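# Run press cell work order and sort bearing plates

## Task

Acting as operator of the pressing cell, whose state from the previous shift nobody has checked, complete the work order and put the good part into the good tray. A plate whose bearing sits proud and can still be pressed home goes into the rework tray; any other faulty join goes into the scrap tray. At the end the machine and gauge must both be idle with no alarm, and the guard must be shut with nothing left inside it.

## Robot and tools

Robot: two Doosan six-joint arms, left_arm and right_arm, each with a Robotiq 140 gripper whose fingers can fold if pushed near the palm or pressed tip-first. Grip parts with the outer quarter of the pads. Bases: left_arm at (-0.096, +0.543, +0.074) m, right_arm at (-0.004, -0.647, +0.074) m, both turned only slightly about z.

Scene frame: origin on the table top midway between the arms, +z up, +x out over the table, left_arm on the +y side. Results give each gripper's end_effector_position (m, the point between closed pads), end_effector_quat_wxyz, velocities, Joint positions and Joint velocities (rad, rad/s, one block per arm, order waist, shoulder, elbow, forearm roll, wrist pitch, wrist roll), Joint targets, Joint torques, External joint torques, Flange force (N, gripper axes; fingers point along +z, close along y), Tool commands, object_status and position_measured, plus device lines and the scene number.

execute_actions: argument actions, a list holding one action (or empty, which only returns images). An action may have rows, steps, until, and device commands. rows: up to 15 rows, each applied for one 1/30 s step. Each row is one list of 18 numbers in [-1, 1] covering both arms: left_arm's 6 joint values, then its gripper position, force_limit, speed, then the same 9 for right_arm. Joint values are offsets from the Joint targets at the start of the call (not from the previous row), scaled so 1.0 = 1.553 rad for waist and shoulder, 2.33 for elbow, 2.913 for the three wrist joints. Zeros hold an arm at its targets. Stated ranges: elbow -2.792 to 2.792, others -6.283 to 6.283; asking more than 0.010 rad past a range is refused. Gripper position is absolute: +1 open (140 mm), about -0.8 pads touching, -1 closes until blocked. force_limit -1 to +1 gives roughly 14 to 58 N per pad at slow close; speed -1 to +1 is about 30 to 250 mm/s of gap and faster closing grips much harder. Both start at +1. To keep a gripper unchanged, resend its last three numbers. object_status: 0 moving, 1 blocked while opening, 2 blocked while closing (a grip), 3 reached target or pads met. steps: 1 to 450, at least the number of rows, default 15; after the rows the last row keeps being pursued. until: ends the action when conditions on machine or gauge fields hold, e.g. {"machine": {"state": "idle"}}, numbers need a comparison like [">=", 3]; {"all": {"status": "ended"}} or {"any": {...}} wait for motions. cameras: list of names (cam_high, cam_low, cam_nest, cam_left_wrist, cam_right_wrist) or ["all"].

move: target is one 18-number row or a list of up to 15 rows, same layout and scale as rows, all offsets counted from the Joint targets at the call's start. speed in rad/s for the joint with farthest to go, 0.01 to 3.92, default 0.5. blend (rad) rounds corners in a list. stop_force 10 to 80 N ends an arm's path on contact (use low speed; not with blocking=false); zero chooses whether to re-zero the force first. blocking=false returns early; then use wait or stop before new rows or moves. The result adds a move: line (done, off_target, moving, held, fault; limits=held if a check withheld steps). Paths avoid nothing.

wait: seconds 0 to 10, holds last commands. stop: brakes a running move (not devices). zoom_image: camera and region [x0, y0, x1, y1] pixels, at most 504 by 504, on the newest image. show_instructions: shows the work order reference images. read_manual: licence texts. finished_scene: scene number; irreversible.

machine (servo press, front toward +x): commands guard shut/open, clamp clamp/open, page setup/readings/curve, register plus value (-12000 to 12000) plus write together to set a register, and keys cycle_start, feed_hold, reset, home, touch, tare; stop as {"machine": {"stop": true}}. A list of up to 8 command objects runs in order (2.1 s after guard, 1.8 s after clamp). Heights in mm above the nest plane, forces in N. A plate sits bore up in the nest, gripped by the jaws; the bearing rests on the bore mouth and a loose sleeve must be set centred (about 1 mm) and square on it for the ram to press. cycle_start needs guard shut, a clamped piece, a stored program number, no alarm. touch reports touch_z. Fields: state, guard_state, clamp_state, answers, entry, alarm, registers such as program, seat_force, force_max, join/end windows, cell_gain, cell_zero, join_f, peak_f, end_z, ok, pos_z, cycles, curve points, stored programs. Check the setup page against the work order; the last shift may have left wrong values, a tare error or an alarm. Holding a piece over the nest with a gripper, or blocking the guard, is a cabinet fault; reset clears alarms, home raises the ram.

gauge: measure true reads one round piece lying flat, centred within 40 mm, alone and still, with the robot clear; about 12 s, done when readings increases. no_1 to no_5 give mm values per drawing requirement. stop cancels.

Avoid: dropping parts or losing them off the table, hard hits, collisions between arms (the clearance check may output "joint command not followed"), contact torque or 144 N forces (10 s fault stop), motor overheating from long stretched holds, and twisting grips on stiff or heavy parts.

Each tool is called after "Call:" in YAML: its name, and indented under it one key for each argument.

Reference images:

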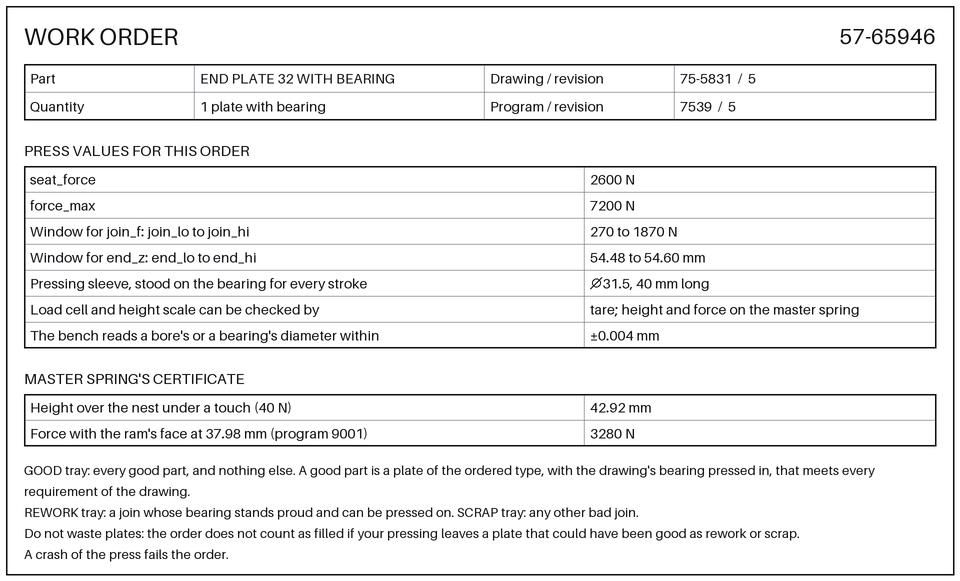

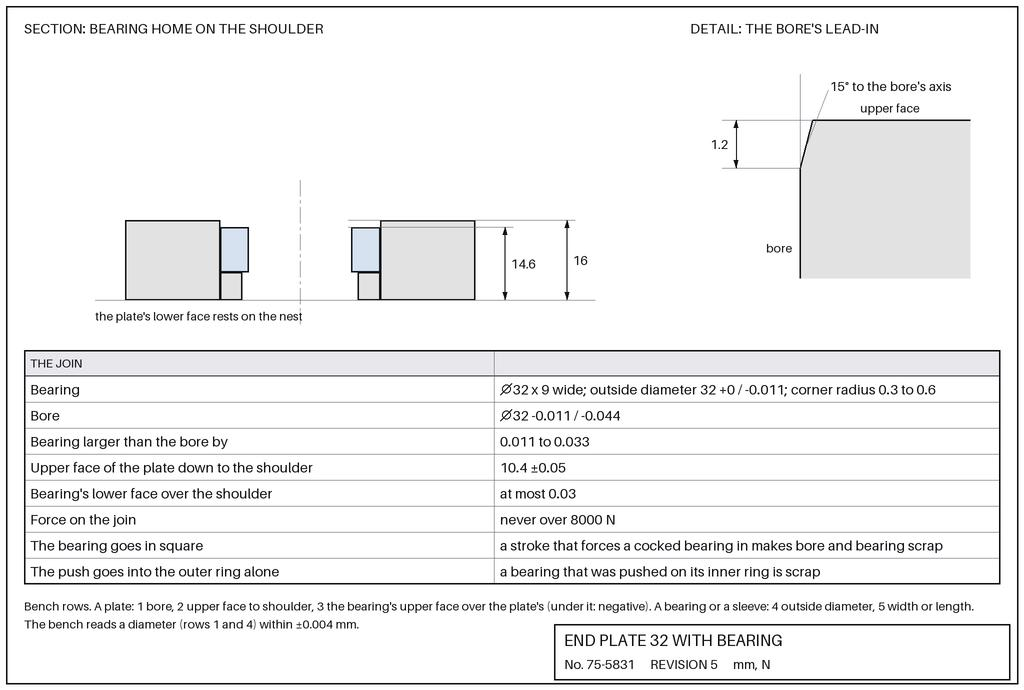

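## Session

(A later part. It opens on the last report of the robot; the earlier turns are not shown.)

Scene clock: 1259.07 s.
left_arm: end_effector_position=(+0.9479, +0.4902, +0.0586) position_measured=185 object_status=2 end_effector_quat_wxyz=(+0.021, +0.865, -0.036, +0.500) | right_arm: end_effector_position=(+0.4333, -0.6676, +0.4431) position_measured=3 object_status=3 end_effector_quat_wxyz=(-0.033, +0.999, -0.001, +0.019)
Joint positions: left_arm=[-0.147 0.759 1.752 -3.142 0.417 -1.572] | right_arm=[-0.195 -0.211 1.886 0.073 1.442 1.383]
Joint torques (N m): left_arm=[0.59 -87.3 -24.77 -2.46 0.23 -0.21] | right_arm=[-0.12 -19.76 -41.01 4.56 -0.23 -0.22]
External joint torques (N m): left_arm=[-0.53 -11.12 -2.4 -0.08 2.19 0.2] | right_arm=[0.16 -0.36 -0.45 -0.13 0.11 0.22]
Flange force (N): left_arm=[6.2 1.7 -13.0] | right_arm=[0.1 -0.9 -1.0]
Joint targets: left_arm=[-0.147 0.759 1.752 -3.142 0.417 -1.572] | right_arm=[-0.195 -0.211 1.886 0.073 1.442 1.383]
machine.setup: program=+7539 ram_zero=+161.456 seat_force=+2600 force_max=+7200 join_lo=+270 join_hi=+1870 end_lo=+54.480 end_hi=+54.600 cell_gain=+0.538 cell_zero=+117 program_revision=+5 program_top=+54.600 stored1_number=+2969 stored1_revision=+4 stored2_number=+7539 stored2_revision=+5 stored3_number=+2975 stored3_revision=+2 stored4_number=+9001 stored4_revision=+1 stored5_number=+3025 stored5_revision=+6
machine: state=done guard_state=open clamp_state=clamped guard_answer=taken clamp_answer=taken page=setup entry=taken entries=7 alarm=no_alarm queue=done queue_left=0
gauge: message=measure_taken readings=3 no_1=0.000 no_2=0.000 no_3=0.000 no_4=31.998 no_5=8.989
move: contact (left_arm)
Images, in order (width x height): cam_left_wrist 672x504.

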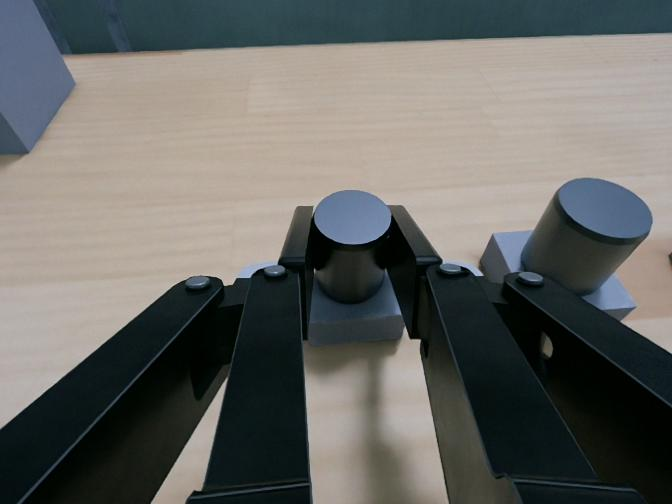

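Call:
move:
  target:
    - [0,0,0,0,0,0,-0.05,0,-1,0,0,0,0,0,0,1,1,1]
    - [0,-0.0715,0.0541,0,0.0051,0,-0.05,0,-1,0,0,0,0,0,0,1,1,1]
    - [0,-0.1629,0.0974,0,-0.0093,0,-0.05,0,-1,0,0,0,0,0,0,1,1,1]
    - [0.0460,-0.1832,0.0311,0.6763,0.2763,-0.3145,0.2,0,0,0,0,0,0,0,0,1,1,1]
  speed: [0.1,0.1,0.3,0.7]
  blend: [0,0.02,0.05,0]
  cameras: ["cam_left_wrist","cam_high"]

Call:
execute_actions:
  actions:
    - {"machine":{"clamp":"open"},"steps":60,"until":{"machine":{"clamp_state":"open"}}}
  cameras: ["cam_nest"]

Scene clock: 1278.63 s.
left_arm: end_effector_position=(+0.6058, +0.2809, +0.2398) position_measured=104 object_status=3 end_effector_quat_wxyz=(+0.353, +0.613, -0.612, +0.354) | right_arm: end_effector_position=(+0.4333, -0.6676, +0.4431) position_measured=3 object_status=3 end_effector_quat_wxyz=(-0.033, +0.999, -0.001, +0.019)
Joint positions: left_arm=[-0.075 0.475 1.824 -1.172 1.222 -2.488] | right_arm=[-0.195 -0.211 1.886 0.073 1.442 1.383]
Joint torques (N m): left_arm=[0.65 -76.07 -29.38 -0.44 1.62 -0.19] | right_arm=[0.06 -19.73 -41.03 4.54 -0.19 -0.18]
External joint torques (N m): left_arm=[-0.68 0.58 0.71 -0.11 -0.17 0.19] | right_arm=[-0.07 -0.2 -0.44 -0.11 0.07 0.18]
Flange force (N): left_arm=[-0.7 1.0 1.8] | right_arm=[0.3 -0.3 -0.9]
Joint targets: left_arm=[-0.075 0.475 1.824 -1.172 1.222 -2.488] | right_arm=[-0.195 -0.211 1.886 0.073 1.442 1.383]
machine.setup: program=+7539 ram_zero=+161.456 seat_force=+2600 force_max=+7200 join_lo=+270 join_hi=+1870 end_lo=+54.480 end_hi=+54.600 cell_gain=+0.538 cell_zero=+117 program_revision=+5 program_top=+54.600 stored1_number=+2969 stored1_revision=+4 stored2_number=+7539 stored2_revision=+5 stored3_number=+2975 stored3_revision=+2 stored4_number=+9001 stored4_revision=+1 stored5_number=+3025 stored5_revision=+6
machine: state=done guard_state=open clamp_state=clamped guard_answer=taken clamp_answer=taken page=setup entry=taken entries=7 alarm=no_alarm queue=done queue_left=0
gauge: message=measure_taken readings=3 no_1=0.000 no_2=0.000 no_3=0.000 no_4=31.998 no_5=8.989
move: done
Images, in order (width x height): cam_high 672x504, cam_left_wrist 672x504.

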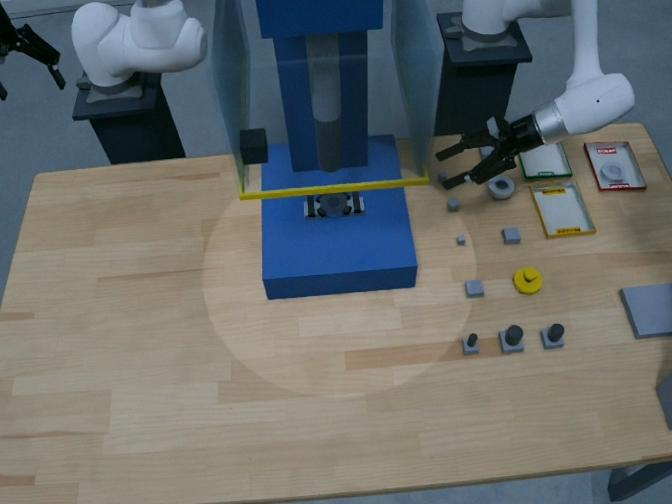

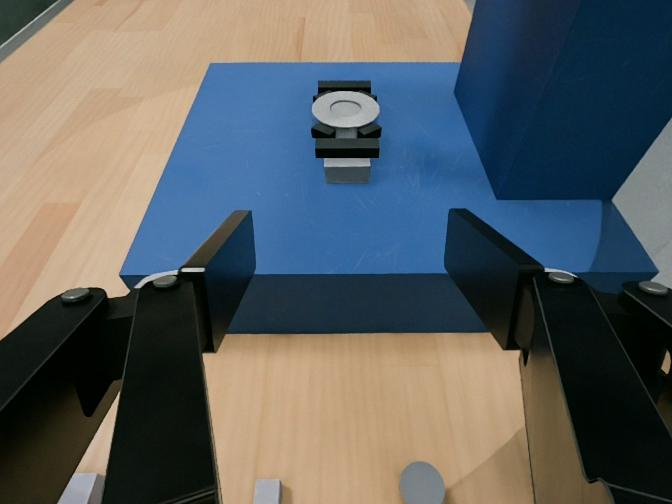

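Scene clock: 1280.03 s.
left_arm: end_effector_position=(+0.6058, +0.2809, +0.2398) position_measured=104 object_status=3 end_effector_quat_wxyz=(+0.353, +0.613, -0.612, +0.354) | right_arm: end_effector_position=(+0.4333, -0.6676, +0.4431) position_measured=3 object_status=3 end_effector_quat_wxyz=(-0.033, +0.999, -0.001, +0.019)
Joint positions: left_arm=[-0.075 0.475 1.824 -1.172 1.222 -2.488] | right_arm=[-0.195 -0.211 1.886 0.073 1.442 1.383]
Joint torques (N m): left_arm=[0.81 -75.93 -29.7 -0.55 1.69 -0.1] | right_arm=[-0.07 -20.2 -40.89 4.49 -0.25 -0.17]
External joint torques (N m): left_arm=[-0.97 -0.25 0.86 -0.02 -0.22 0.1] | right_arm=[0.12 0.23 -0.54 -0.06 0.13 0.17]
Flange force (N): left_arm=[0.4 2.3 1.7] | right_arm=[1.2 -0.6 -1.0]
Joint targets: left_arm=[-0.075 0.475 1.824 -1.172 1.222 -2.488] | right_arm=[-0.195 -0.211 1.886 0.073 1.442 1.383]
Tool commands: left_gripper/position=+0.2 left_gripper/force_limit=+0.0 left_gripper/speed=+0.0 right_gripper/position=+1.0 right_gripper/force_limit=+1.0 right_gripper/speed=+1.0
machine.setup: program=+7539 ram_zero=+161.456 seat_force=+2600 force_max=+7200 join_lo=+270 join_hi=+1870 end_lo=+54.480 end_hi=+54.600 cell_gain=+0.538 cell_zero=+117 program_revision=+5 program_top=+54.600 stored1_number=+2969 stored1_revision=+4 stored2_number=+7539 stored2_revision=+5 stored3_number=+2975 stored3_revision=+2 stored4_number=+9001 stored4_revision=+1 stored5_number=+3025 stored5_revision=+6
machine: state=idle guard_state=open clamp_state=open guard_answer=taken clamp_answer=taken page=setup entry=taken entries=7 alarm=no_alarm queue=running queue_left=0
gauge: message=measure_taken readings=3 no_1=0.000 no_2=0.000 no_3=0.000 no_4=31.998 no_5=8.989
Images, in order (width x height): cam_nest 672x504.

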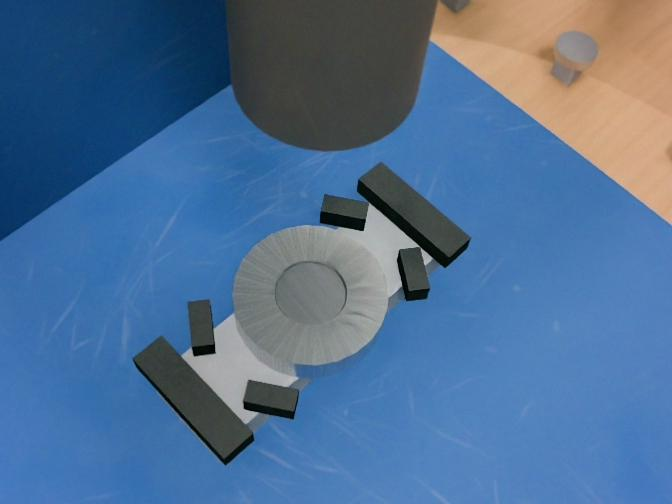

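Call:
move:
  target:
    - [-0.1980,0.0646,-0.0073,-0.0766,-0.0805,0.0063,0.2,0,-1,0,0,0,0,0,0,1,1,1]
    - [-0.2345,0.0656,-0.0196,-0.0827,-0.0922,-0.0072,0.2,0,-1,0,0,0,0,0,0,1,1,1]
    - [-0.2345,0.0925,-0.0148,-0.0955,-0.0948,0.0150,0.2,0,-1,0,0,0,0,0,0,1,1,1]
    - [-0.2345,0.0925,-0.0148,-0.0955,-0.0948,0.0150,-1,0,-1,0,0,0,0,0,0,1,1,1]
  speed: [0.35,0.2,0.06,0.1]
  blend: [0.02,0.005,0,0]
  cameras: ["cam_nest","cam_left_wrist"]

Scene clock: 1291.10 s.
left_arm: end_effector_position=(+0.5995, +0.0174, +0.1503) position_measured=127 object_status=0 end_effector_quat_wxyz=(+0.353, +0.612, -0.613, +0.354) | right_arm: end_effector_position=(+0.4333, -0.6676, +0.4431) position_measured=3 object_status=3 end_effector_quat_wxyz=(-0.033, +0.999, -0.001, +0.019)
Joint positions: left_arm=[-0.439 0.618 1.79 -1.45 0.946 -2.444] | right_arm=[-0.195 -0.211 1.886 0.073 1.442 1.383]
Joint torques (N m): left_arm=[-3.54 -78.71 -23.28 -0.15 0.79 -0.22] | right_arm=[0.14 -19.75 -41.13 4.54 -0.21 -0.17]
External joint torques (N m): left_arm=[3.43 -6.63 -2.49 -1.01 0.75 0.21] | right_arm=[-0.07 -0.39 -0.31 -0.11 0.1 0.17]
Flange force (N): left_arm=[3.9 1.1 -8.1] | right_arm=[-0.2 -0.3 -0.8]
Joint targets: left_arm=[-0.439 0.618 1.790 -1.450 0.946 -2.444] | right_arm=[-0.195 -0.211 1.886 0.073 1.442 1.383]
machine.setup: program=+7539 ram_zero=+161.456 seat_force=+2600 force_max=+7200 join_lo=+270 join_hi=+1870 end_lo=+54.480 end_hi=+54.600 cell_gain=+0.538 cell_zero=+117 program_revision=+5 program_top=+54.600 stored1_number=+2969 stored1_revision=+4 stored2_number=+7539 stored2_revision=+5 stored3_number=+2975 stored3_revision=+2 stored4_number=+9001 stored4_revision=+1 stored5_number=+3025 stored5_revision=+6
machine: state=idle guard_state=open clamp_state=open guard_answer=taken clamp_answer=taken page=setup entry=taken entries=7 alarm=no_alarm queue=done queue_left=0
gauge: message=measure_taken readings=3 no_1=0.000 no_2=0.000 no_3=0.000 no_4=31.998 no_5=8.989
move: done
Images, in order (width x height): cam_nest 672x504, cam_left_wrist 672x504.

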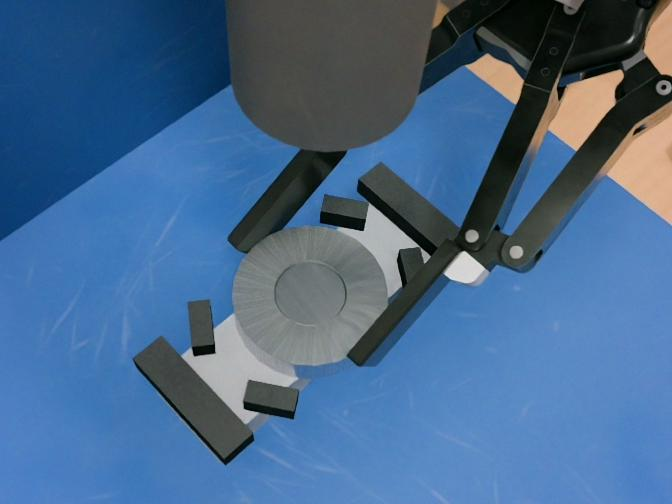

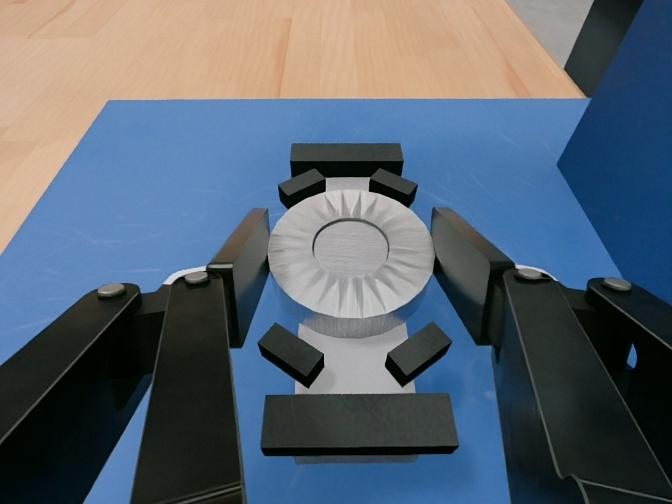

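Call:
move:
  target:
    - [0,-0.0269,-0.0048,0.0128,0.0026,-0.0221,-1,0,-1,0,0,0,0,0,0,1,1,1]
    - [0.0364,-0.0471,0.0040,0.0281,0.0162,-0.0245,-1,0,-1,0,0,0,0,0,0,1,1,1]
    - [0.2343,-0.0927,0.0148,0.0955,0.0949,-0.0150,-1,0,-1,0,0,0,0,0,0,1,1,1]
    - [0.3628,-0.1864,0.1842,-0.5808,-0.1692,0.2998,-1,0,-1,0,0,0,0,0,0,1,1,1]
    - [0.3627,0.0300,0.0071,-0.5808,-0.1953,0.2998,-1,0,-1,0,0,0,0,0,0,1,1,1]
    - [0.3628,0.0712,0.0082,-0.5808,-0.1727,0.2998,-1,0,-1,0,0,0,0,0,0,1,1,1]
  speed: [0.08,0.25,0.35,0.7,0.35,0.1]
  blend: [0.005,0.02,0.05,0.05,0.02,0]
  cameras: ["cam_left_wrist"]

Call:
move:
  target: [0,0.0110,0.0003,0,0.0063,0,-1,0,-1,0,0,0,0,0,0,1,1,1]
  speed: 0.015
  stop_force: 10

Scene clock: 1309.73 s.
left_arm: end_effector_position=(+0.8982, +0.7663, +0.0623) position_measured=127 object_status=2 end_effector_quat_wxyz=(-0.047, +0.862, +0.081, +0.497) | right_arm: end_effector_position=(+0.4333, -0.6676, +0.4431) position_measured=3 object_status=3 end_effector_quat_wxyz=(-0.033, +0.999, -0.001, +0.019)
Joint positions: left_arm=[0.124 0.729 1.809 -3.142 0.443 -1.571] | right_arm=[-0.195 -0.211 1.886 0.073 1.442 1.383]
Joint torques (N m): left_arm=[0.44 -96.92 -27.94 -2.28 3.17 -0.19] | right_arm=[0.21 -19.96 -41.16 4.5 -0.23 -0.21]
External joint torques (N m): left_arm=[-0.23 2.06 1.78 -0.17 -0.77 0.19] | right_arm=[-0.27 0.42 -0.06 -0.09 0.11 0.2]
Flange force (N): left_arm=[-2.0 1.2 0.0] | right_arm=[0.7 0.2 -0.3]
Joint targets: left_arm=[0.124 0.729 1.809 -3.142 0.443 -1.571] | right_arm=[-0.195 -0.211 1.886 0.073 1.442 1.383]
machine.setup: program=+7539 ram_zero=+161.456 seat_force=+2600 force_max=+7200 join_lo=+270 join_hi=+1870 end_lo=+54.480 end_hi=+54.600 cell_gain=+0.538 cell_zero=+117 program_revision=+5 program_top=+54.600 stored1_number=+2969 stored1_revision=+4 stored2_number=+7539 stored2_revision=+5 stored3_number=+2975 stored3_revision=+2 stored4_number=+9001 stored4_revision=+1 stored5_number=+3025 stored5_revision=+6
machine: state=idle guard_state=open clamp_state=open guard_answer=taken clamp_answer=taken page=setup entry=taken entries=7 alarm=no_alarm queue=done queue_left=0
gauge: message=measure_taken readings=3 no_1=0.000 no_2=0.000 no_3=0.000 no_4=31.998 no_5=8.989
move: done
Images, in order (width x height): cam_left_wrist 672x504.

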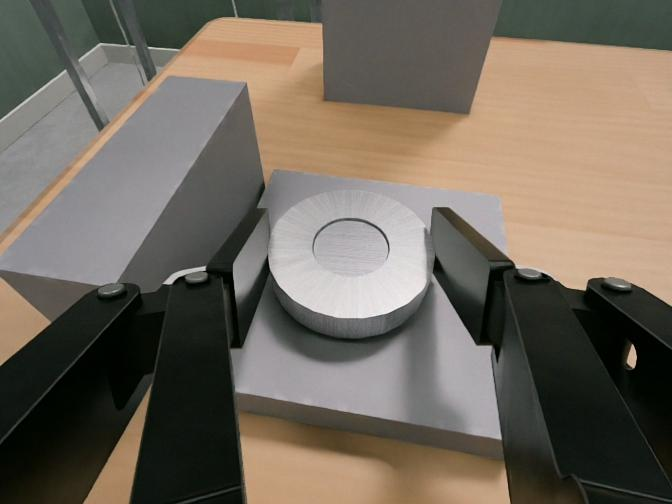

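Scene clock: 1311.23 s.
left_arm: end_effector_position=(+0.8982, +0.7663, +0.0552) position_measured=127 object_status=2 end_effector_quat_wxyz=(-0.047, +0.862, +0.081, +0.498) | right_arm: end_effector_position=(+0.4333, -0.6676, +0.4431) position_measured=3 object_status=3 end_effector_quat_wxyz=(-0.033, +0.999, -0.001, +0.019)
Joint positions: left_arm=[0.124 0.739 1.809 -3.142 0.454 -1.571] | right_arm=[-0.195 -0.211 1.886 0.073 1.442 1.383]
Joint torques (N m): left_arm=[1.18 -75.03 -19.52 -2.44 -2.33 -0.21] | right_arm=[-0.33 -19.93 -41.17 4.51 -0.2 -0.18]
External joint torques (N m): left_arm=[-0.96 -20.27 -6.37 0.02 4.74 0.21] | right_arm=[0.42 -0.45 -0.34 -0.07 0.08 0.18]
Flange force (N): left_arm=[13.1 2.1 -20.1] | right_arm=[-0.1 -1.5 -0.7]
Joint targets: left_arm=[0.124 0.739 1.809 -3.142 0.454 -1.571] | right_arm=[-0.195 -0.211 1.886 0.073 1.442 1.383]
machine.setup: program=+7539 ram_zero=+161.456 seat_force=+2600 force_max=+7200 join_lo=+270 join_hi=+1870 end_lo=+54.480 end_hi=+54.600 cell_gain=+0.538 cell_zero=+117 program_revision=+5 program_top=+54.600 stored1_number=+2969 stored1_revision=+4 stored2_number=+7539 stored2_revision=+5 stored3_number=+2975 stored3_revision=+2 stored4_number=+9001 stored4_revision=+1 stored5_number=+3025 stored5_revision=+6
machine: state=idle guard_state=open clamp_state=open guard_answer=taken clamp_answer=taken page=setup entry=taken entries=7 alarm=no_alarm queue=done queue_left=0
gauge: message=measure_taken readings=3 no_1=0.000 no_2=0.000 no_3=0.000 no_4=31.998 no_5=8.989
move: contact (left_arm)

Call:
move:
  target:
    - [0,0,0,0,0,0,0.2,0,-1,0,0,0,0,0,0,1,1,1]
    - [0,-0.2640,0.1760,0,0,0,0.2,0,-1,0,0,0,0,0,0,1,1,1]
  speed: [0.3,0.35]

Call:
execute_actions:
  actions:
    - {"gauge":{"measure":true},"machine":{"guard":"shut"},"steps":420,"until":{"gauge":{"readings":["=",4]}}}

Scene clock: 1318.50 s.
left_arm: end_effector_position=(+0.6846, +0.7259, +0.1837) position_measured=104 object_status=3 end_effector_quat_wxyz=(-0.047, +0.862, +0.081, +0.498) | right_arm: end_effector_position=(+0.4333, -0.6676, +0.4431) position_measured=3 object_status=3 end_effector_quat_wxyz=(-0.033, +0.999, -0.001, +0.019)
Joint positions: left_arm=[0.124 0.329 2.219 -3.142 0.454 -1.571] | right_arm=[-0.195 -0.211 1.886 0.073 1.442 1.383]
Joint torques (N m): left_arm=[0.66 -59.98 -26.69 -2.26 2.68 -0.19] | right_arm=[-0.1 -20.01 -41.04 4.48 -0.23 -0.18]
External joint torques (N m): left_arm=[-0.67 1.03 0.92 -0.14 -0.29 0.19] | right_arm=[0.15 0.13 -0.2 -0.07 0.12 0.18]
Flange force (N): left_arm=[-1.5 2.3 0.5] | right_arm=[0.6 -0.7 -0.5]
Joint targets: left_arm=[0.124 0.329 2.219 -3.142 0.454 -1.571] | right_arm=[-0.195 -0.211 1.886 0.073 1.442 1.383]
machine.setup: program=+7539 ram_zero=+161.456 seat_force=+2600 force_max=+7200 join_lo=+270 join_hi=+1870 end_lo=+54.480 end_hi=+54.600 cell_gain=+0.538 cell_zero=+117 program_revision=+5 program_top=+54.600 stored1_number=+2969 stored1_revision=+4 stored2_number=+7539 stored2_revision=+5 stored3_number=+2975 stored3_revision=+2 stored4_number=+9001 stored4_revision=+1 stored5_number=+3025 stored5_revision=+6
machine: state=idle guard_state=open clamp_state=open guard_answer=taken clamp_answer=taken page=setup entry=taken entries=7 alarm=no_alarm queue=done queue_left=0
gauge: message=measure_taken readings=3 no_1=0.000 no_2=0.000 no_3=0.000 no_4=31.998 no_5=8.989
move: done

Scene clock: 1330.70 s.
left_arm: end_effector_position=(+0.6846, +0.7259, +0.1837) position_measured=104 object_status=3 end_effector_quat_wxyz=(-0.047, +0.862, +0.081, +0.498) | right_arm: end_effector_position=(+0.4333, -0.6676, +0.4431) position_measured=3 object_status=3 end_effector_quat_wxyz=(-0.033, +0.999, -0.001, +0.019)
Joint positions: left_arm=[0.124 0.329 2.219 -3.142 0.454 -1.571] | right_arm=[-0.195 -0.211 1.886 0.073 1.442 1.383]
Joint torques (N m): left_arm=[0.77 -59.08 -26.81 -2.27 2.57 -0.16] | right_arm=[0.08 -20.01 -41.01 4.55 -0.19 -0.19]
External joint torques (N m): left_arm=[-0.77 -0.17 1.04 -0.13 -0.17 0.16] | right_arm=[-0.1 -0.1 -0.46 -0.12 0.08 0.19]
Flange force (N): left_arm=[-0.8 2.5 -1.8] | right_arm=[0.5 -0.2 -0.9]
Joint targets: left_arm=[0.124 0.329 2.219 -3.142 0.454 -1.571] | right_arm=[-0.195 -0.211 1.886 0.073 1.442 1.383]
Tool commands: left_gripper/position=+0.2 left_gripper/force_limit=+0.0 left_gripper/speed=-1.0 right_gripper/position=+1.0 right_gripper/force_limit=+1.0 right_gripper/speed=+1.0
machine.setup: program=+7539 ram_zero=+161.456 seat_force=+2600 force_max=+7200 join_lo=+270 join_hi=+1870 end_lo=+54.480 end_hi=+54.600 cell_gain=+0.538 cell_zero=+117 program_revision=+5 program_top=+54.600 stored1_number=+2969 stored1_revision=+4 stored2_number=+7539 stored2_revision=+5 stored3_number=+2975 stored3_revision=+2 stored4_number=+9001 stored4_revision=+1 stored5_number=+3025 stored5_revision=+6
machine: state=idle guard_state=shut clamp_state=open guard_answer=taken clamp_answer=taken page=setup entry=taken entries=7 alarm=no_alarm queue=done queue_left=0
gauge: message=measure_taken readings=4 no_1=0.000 no_2=0.000 no_3=-1.410 no_4=0.000 no_5=0.000

Call:
move:
  target:
    - [0,0.2640,-0.1760,0,0,0,0.2,0,-1,0,0,0,0,0,0,1,1,1]
    - [0,0.2640,-0.1760,0,0,0,-1,0,-1,0,0,0,0,0,0,1,1,1]
    - [0,0.2,-0.15,0,-0.01,0,-1,0,-1,0,0,0,0,0,0,1,1,1]
    - [0,0,0,0,0,0,-1,0,-1,0,0,0,0,0,0,1,1,1]
  speed: [0.35,0.1,0.15,0.35]
  blend: [0,0,0.02,0]
  cameras: ["cam_left_wrist"]

Call:
move:
  target: [0.2798,0.1507,-0.0697,0.8043,0.3205,-0.1459,-1,0,-1,0,0,0,0,0,0,1,1,1]
  speed: 0.6
  cameras: ["cam_left_wrist","cam_high","cam_low"]

Scene clock: 1353.50 s.
left_arm: end_effector_position=(+0.6846, +0.7259, +0.1837) position_measured=127 object_status=2 end_effector_quat_wxyz=(-0.047, +0.862, +0.081, +0.498) | right_arm: end_effector_position=(+0.4333, -0.6676, +0.4431) position_measured=3 object_status=3 end_effector_quat_wxyz=(-0.033, +0.999, -0.001, +0.019)
Joint positions: left_arm=[0.124 0.329 2.219 -3.142 0.454 -1.571] | right_arm=[-0.195 -0.211 1.886 0.073 1.442 1.383]
Joint torques (N m): left_arm=[0.5 -60.4 -27.55 -2.31 3.17 -0.11] | right_arm=[0.04 -19.92 -40.99 4.57 -0.21 -0.15]
External joint torques (N m): left_arm=[-0.42 1.32 1.89 -0.09 -0.78 0.11] | right_arm=[-0.04 -0.26 -0.47 -0.14 0.09 0.14]
Flange force (N): left_arm=[-1.9 1.5 -0.6] | right_arm=[0.2 -0.3 -1.0]
Joint targets: left_arm=[0.124 0.329 2.219 -3.142 0.454 -1.571] | right_arm=[-0.195 -0.211 1.886 0.073 1.442 1.383]
machine.setup: program=+7539 ram_zero=+161.456 seat_force=+2600 force_max=+7200 join_lo=+270 join_hi=+1870 end_lo=+54.480 end_hi=+54.600 cell_gain=+0.538 cell_zero=+117 program_revision=+5 program_top=+54.600 stored1_number=+2969 stored1_revision=+4 stored2_number=+7539 stored2_revision=+5 stored3_number=+2975 stored3_revision=+2 stored4_number=+9001 stored4_revision=+1 stored5_number=+3025 stored5_revision=+6
machine: state=idle guard_state=shut clamp_state=open guard_answer=taken clamp_answer=taken page=setup entry=taken entries=7 alarm=no_alarm queue=done queue_left=0
gauge: message=measure_taken readings=4 no_1=0.000 no_2=0.000 no_3=-1.410 no_4=0.000 no_5=0.000
move: done
Images, in order (width x height): cam_left_wrist 672x504.

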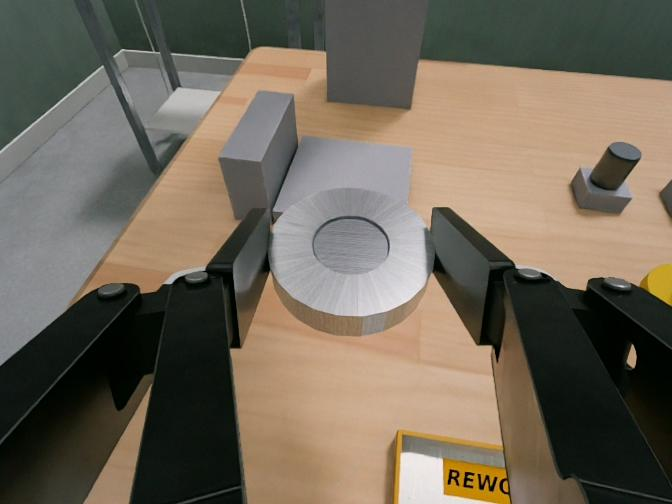

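Scene clock: 1357.83 s.
left_arm: end_effector_position=(+0.3800, +0.6379, +0.1001) position_measured=127 object_status=2 end_effector_quat_wxyz=(+0.353, +0.613, -0.612, +0.354) | right_arm: end_effector_position=(+0.4333, -0.6676, +0.4431) position_measured=3 object_status=3 end_effector_quat_wxyz=(-0.033, +0.999, -0.001, +0.019)
Joint positions: left_arm=[0.559 0.563 2.057 -0.799 1.388 -1.996] | right_arm=[-0.195 -0.211 1.886 0.073 1.442 1.383]
Joint torques (N m): left_arm=[0.7 -72.52 -17.54 0.43 2.92 -0.2] | right_arm=[-0.14 -19.86 -40.99 4.54 -0.22 -0.19]
External joint torques (N m): left_arm=[-0.67 0.56 0.6 0.1 -0.73 0.2] | right_arm=[0.06 0.17 -0.32 -0.13 0.1 0.18]
Flange force (N): left_arm=[-0.8 0.3 2.7] | right_arm=[0.8 -0.5 -0.7]
Joint targets: left_arm=[0.559 0.563 2.057 -0.799 1.388 -1.996] | right_arm=[-0.195 -0.211 1.886 0.073 1.442 1.383]
machine.setup: program=+7539 ram_zero=+161.456 seat_force=+2600 force_max=+7200 join_lo=+270 join_hi=+1870 end_lo=+54.480 end_hi=+54.600 cell_gain=+0.538 cell_zero=+117 program_revision=+5 program_top=+54.600 stored1_number=+2969 stored1_revision=+4 stored2_number=+7539 stored2_revision=+5 stored3_number=+2975 stored3_revision=+2 stored4_number=+9001 stored4_revision=+1 stored5_number=+3025 stored5_revision=+6
machine: state=idle guard_state=shut clamp_state=open guard_answer=taken clamp_answer=taken page=setup entry=taken entries=7 alarm=no_alarm queue=done queue_left=0
gauge: message=measure_taken readings=4 no_1=0.000 no_2=0.000 no_3=-1.410 no_4=0.000 no_5=0.000
move: done
Images, in order (width x height): cam_high 672x504, cam_low 672x504, cam_left_wrist 672x504.

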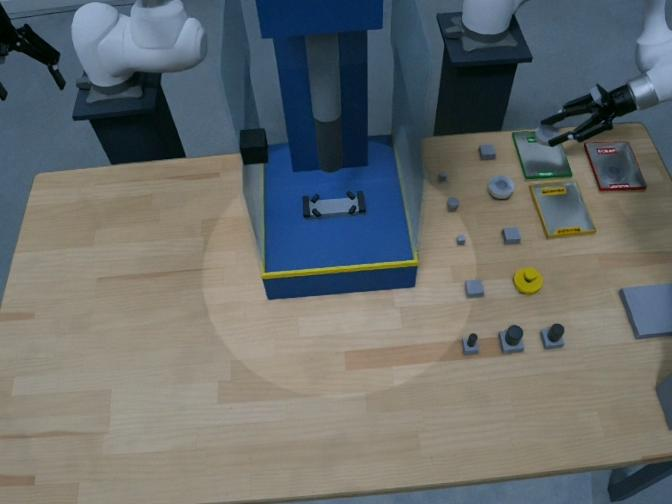

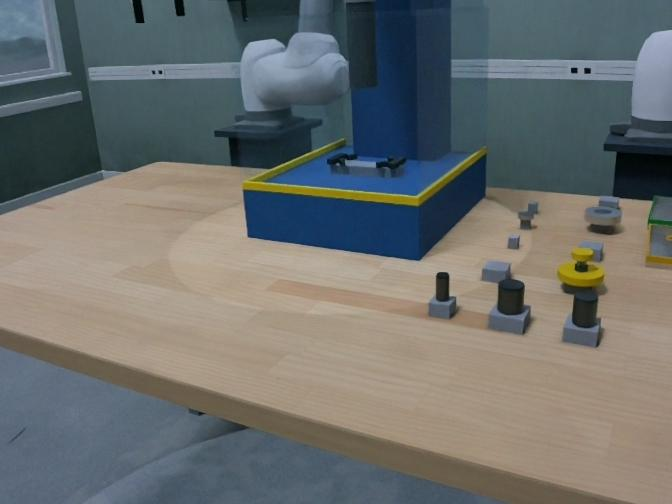

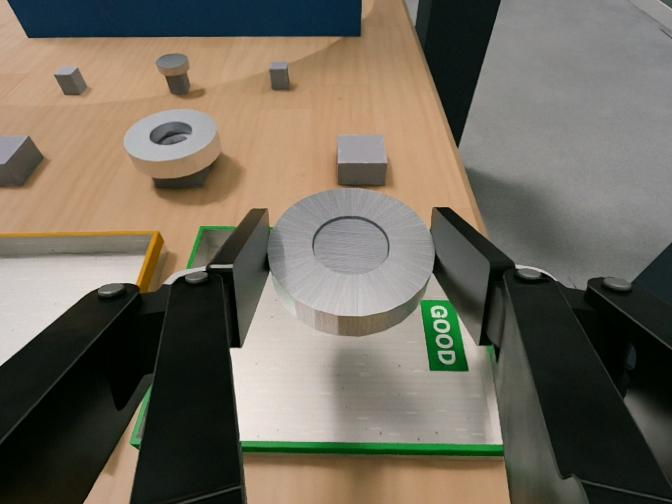

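Call:
move:
  target: [0,0.0616,0.0004,-0.0054,-0.0230,0.0246,-1,0,-1,0,0,0,0,0,0,1,1,1]
  speed: 0.08

Call:
move:
  target: [0,0.0145,0.0001,-0.0013,-0.0054,0.0058,-1,0,-1,0,0,0,0,0,0,1,1,1]
  speed: 0.015
  stop_force: 10
  cameras: ["cam_left_wrist"]

Scene clock: 1370.10 s.
left_arm: end_effector_position=(+0.3805, +0.6382, +0.0415) position_measured=127 object_status=2 end_effector_quat_wxyz=(+0.353, +0.613, -0.612, +0.354) | right_arm: end_effector_position=(+0.4333, -0.6676, +0.4431) position_measured=3 object_status=3 end_effector_quat_wxyz=(-0.033, +0.999, -0.001, +0.019)
Joint positions: left_arm=[0.559 0.659 2.058 -0.815 1.321 -1.924] | right_arm=[-0.195 -0.211 1.886 0.073 1.442 1.383]
Joint torques (N m): left_arm=[0.15 -77.78 -13.18 0.25 2.98 -0.2] | right_arm=[0.43 -20.17 -41.06 4.49 -0.27 -0.17]
External joint torques (N m): left_arm=[-0.13 1.87 0.33 0.16 -0.72 0.2] | right_arm=[-0.33 -0.13 -0.41 -0.05 0.15 0.17]
Flange force (N): left_arm=[-3.4 -0.1 2.2] | right_arm=[0.2 0.3 -1.0]
Joint targets: left_arm=[0.559 0.659 2.058 -0.815 1.321 -1.924] | right_arm=[-0.195 -0.211 1.886 0.073 1.442 1.383]
machine.setup: program=+7539 ram_zero=+161.456 seat_force=+2600 force_max=+7200 join_lo=+270 join_hi=+1870 end_lo=+54.480 end_hi=+54.600 cell_gain=+0.538 cell_zero=+117 program_revision=+5 program_top=+54.600 stored1_number=+2969 stored1_revision=+4 stored2_number=+7539 stored2_revision=+5 stored3_number=+2975 stored3_revision=+2 stored4_number=+9001 stored4_revision=+1 stored5_number=+3025 stored5_revision=+6
machine: state=idle guard_state=shut clamp_state=open guard_answer=taken clamp_answer=taken page=setup entry=taken entries=7 alarm=no_alarm queue=done queue_left=0
gauge: message=measure_taken readings=4 no_1=0.000 no_2=0.000 no_3=-1.410 no_4=0.000 no_5=0.000
move: done

Scene clock: 1371.87 s.
left_arm: end_effector_position=(+0.3800, +0.6380, +0.0309) position_measured=127 object_status=2 end_effector_quat_wxyz=(+0.353, +0.613, -0.612, +0.354) | right_arm: end_effector_position=(+0.4333, -0.6676, +0.4431) position_measured=3 object_status=3 end_effector_quat_wxyz=(-0.033, +0.999, -0.001, +0.019)
Joint positions: left_arm=[0.559 0.676 2.058 -0.818 1.309 -1.911] | right_arm=[-0.195 -0.211 1.886 0.073 1.442 1.383]
Joint torques (N m): left_arm=[0.72 -70.91 -11.84 1.48 -1.42 -0.39] | right_arm=[-0.62 -19.9 -41 4.48 -0.24 -0.16]
External joint torques (N m): left_arm=[-0.82 -6.08 -0.41 -1.1 3.69 0.39] | right_arm=[0.68 -0.42 -0.58 -0.04 0.12 0.16]
Flange force (N): left_arm=[12.3 0.3 -5.4] | right_arm=[0.4 -2.0 -1.1]
Joint targets: left_arm=[0.559 0.676 2.058 -0.818 1.309 -1.911] | right_arm=[-0.195 -0.211 1.886 0.073 1.442 1.383]
machine.setup: program=+7539 ram_zero=+161.456 seat_force=+2600 force_max=+7200 join_lo=+270 join_hi=+1870 end_lo=+54.480 end_hi=+54.600 cell_gain=+0.538 cell_zero=+117 program_revision=+5 program_top=+54.600 stored1_number=+2969 stored1_revision=+4 stored2_number=+7539 stored2_revision=+5 stored3_number=+2975 stored3_revision=+2 stored4_number=+9001 stored4_revision=+1 stored5_number=+3025 stored5_revision=+6
machine: state=idle guard_state=shut clamp_state=open guard_answer=taken clamp_answer=taken page=setup entry=taken entries=7 alarm=no_alarm queue=done queue_left=0
gauge: message=measure_taken readings=4 no_1=0.000 no_2=0.000 no_3=-1.410 no_4=0.000 no_5=0.000
move: contact (left_arm)
Images, in order (width x height): cam_left_wrist 672x504.

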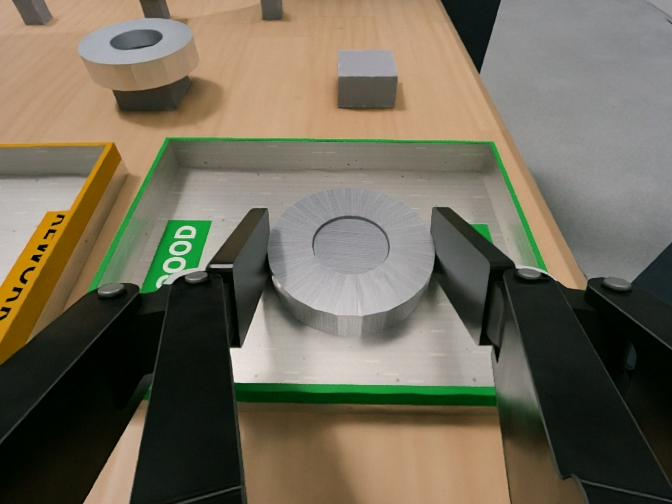

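Release, retreat up, and clear.

Call:
move:
  target:
    - [0,0,0,0,0,0,0.1,0,-1,0,0,0,0,0,0,1,1,1]
    - [0,-0.0730,-0.0005,0.0064,0.0270,-0.0289,0.1,0,-1,0,0,0,0,0,0,1,1,1]
  speed: [0.1,0.15]
  cameras: ["cam_left_wrist","cam_high"]

Scene clock: 1378.63 s.
left_arm: end_effector_position=(+0.3801, +0.6381, +0.1002) position_measured=117 object_status=3 end_effector_quat_wxyz=(+0.353, +0.613, -0.612, +0.354) | right_arm: end_effector_position=(+0.4333, -0.6676, +0.4431) position_measured=3 object_status=3 end_effector_quat_wxyz=(-0.033, +0.999, -0.001, +0.019)
Joint positions: left_arm=[0.559 0.563 2.057 -0.799 1.387 -1.995] | right_arm=[-0.195 -0.211 1.886 0.073 1.442 1.383]
Joint torques (N m): left_arm=[0.6 -72.44 -17.32 0.54 2.47 -0.19] | right_arm=[0.17 -19.94 -41.04 4.45 -0.27 -0.19]
External joint torques (N m): left_arm=[-0.54 0.27 0.57 -0.02 -0.27 0.19] | right_arm=[-0.1 -0.02 -0.29 -0.03 0.16 0.19]
Flange force (N): left_arm=[-0.1 0.4 1.9] | right_arm=[0.3 -0.2 -0.8]
Joint targets: left_arm=[0.559 0.562 2.057 -0.799 1.387 -1.995] | right_arm=[-0.195 -0.211 1.886 0.073 1.442 1.383]
machine.setup: program=+7539 ram_zero=+161.456 seat_force=+2600 force_max=+7200 join_lo=+270 join_hi=+1870 end_lo=+54.480 end_hi=+54.600 cell_gain=+0.538 cell_zero=+117 program_revision=+5 program_top=+54.600 stored1_number=+2969 stored1_revision=+4 stored2_number=+7539 stored2_revision=+5 stored3_number=+2975 stored3_revision=+2 stored4_number=+9001 stored4_revision=+1 stored5_number=+3025 stored5_revision=+6
machine: state=idle guard_state=shut clamp_state=open guard_answer=taken clamp_answer=taken page=setup entry=taken entries=7 alarm=no_alarm queue=done queue_left=0
gauge: message=measure_taken readings=4 no_1=0.000 no_2=0.000 no_3=-1.410 no_4=0.000 no_5=0.000
move: done
Images, in order (width x height): cam_high 672x504, cam_left_wrist 672x504.

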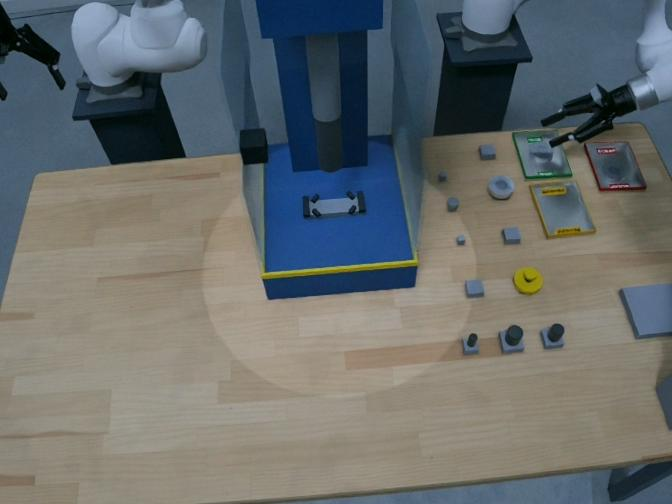

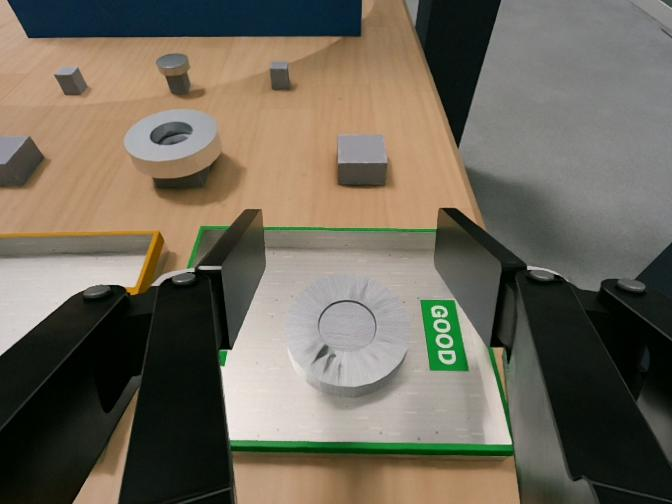

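Call:
finished_scene:
  scene: 1

The scene is finished: the task was done.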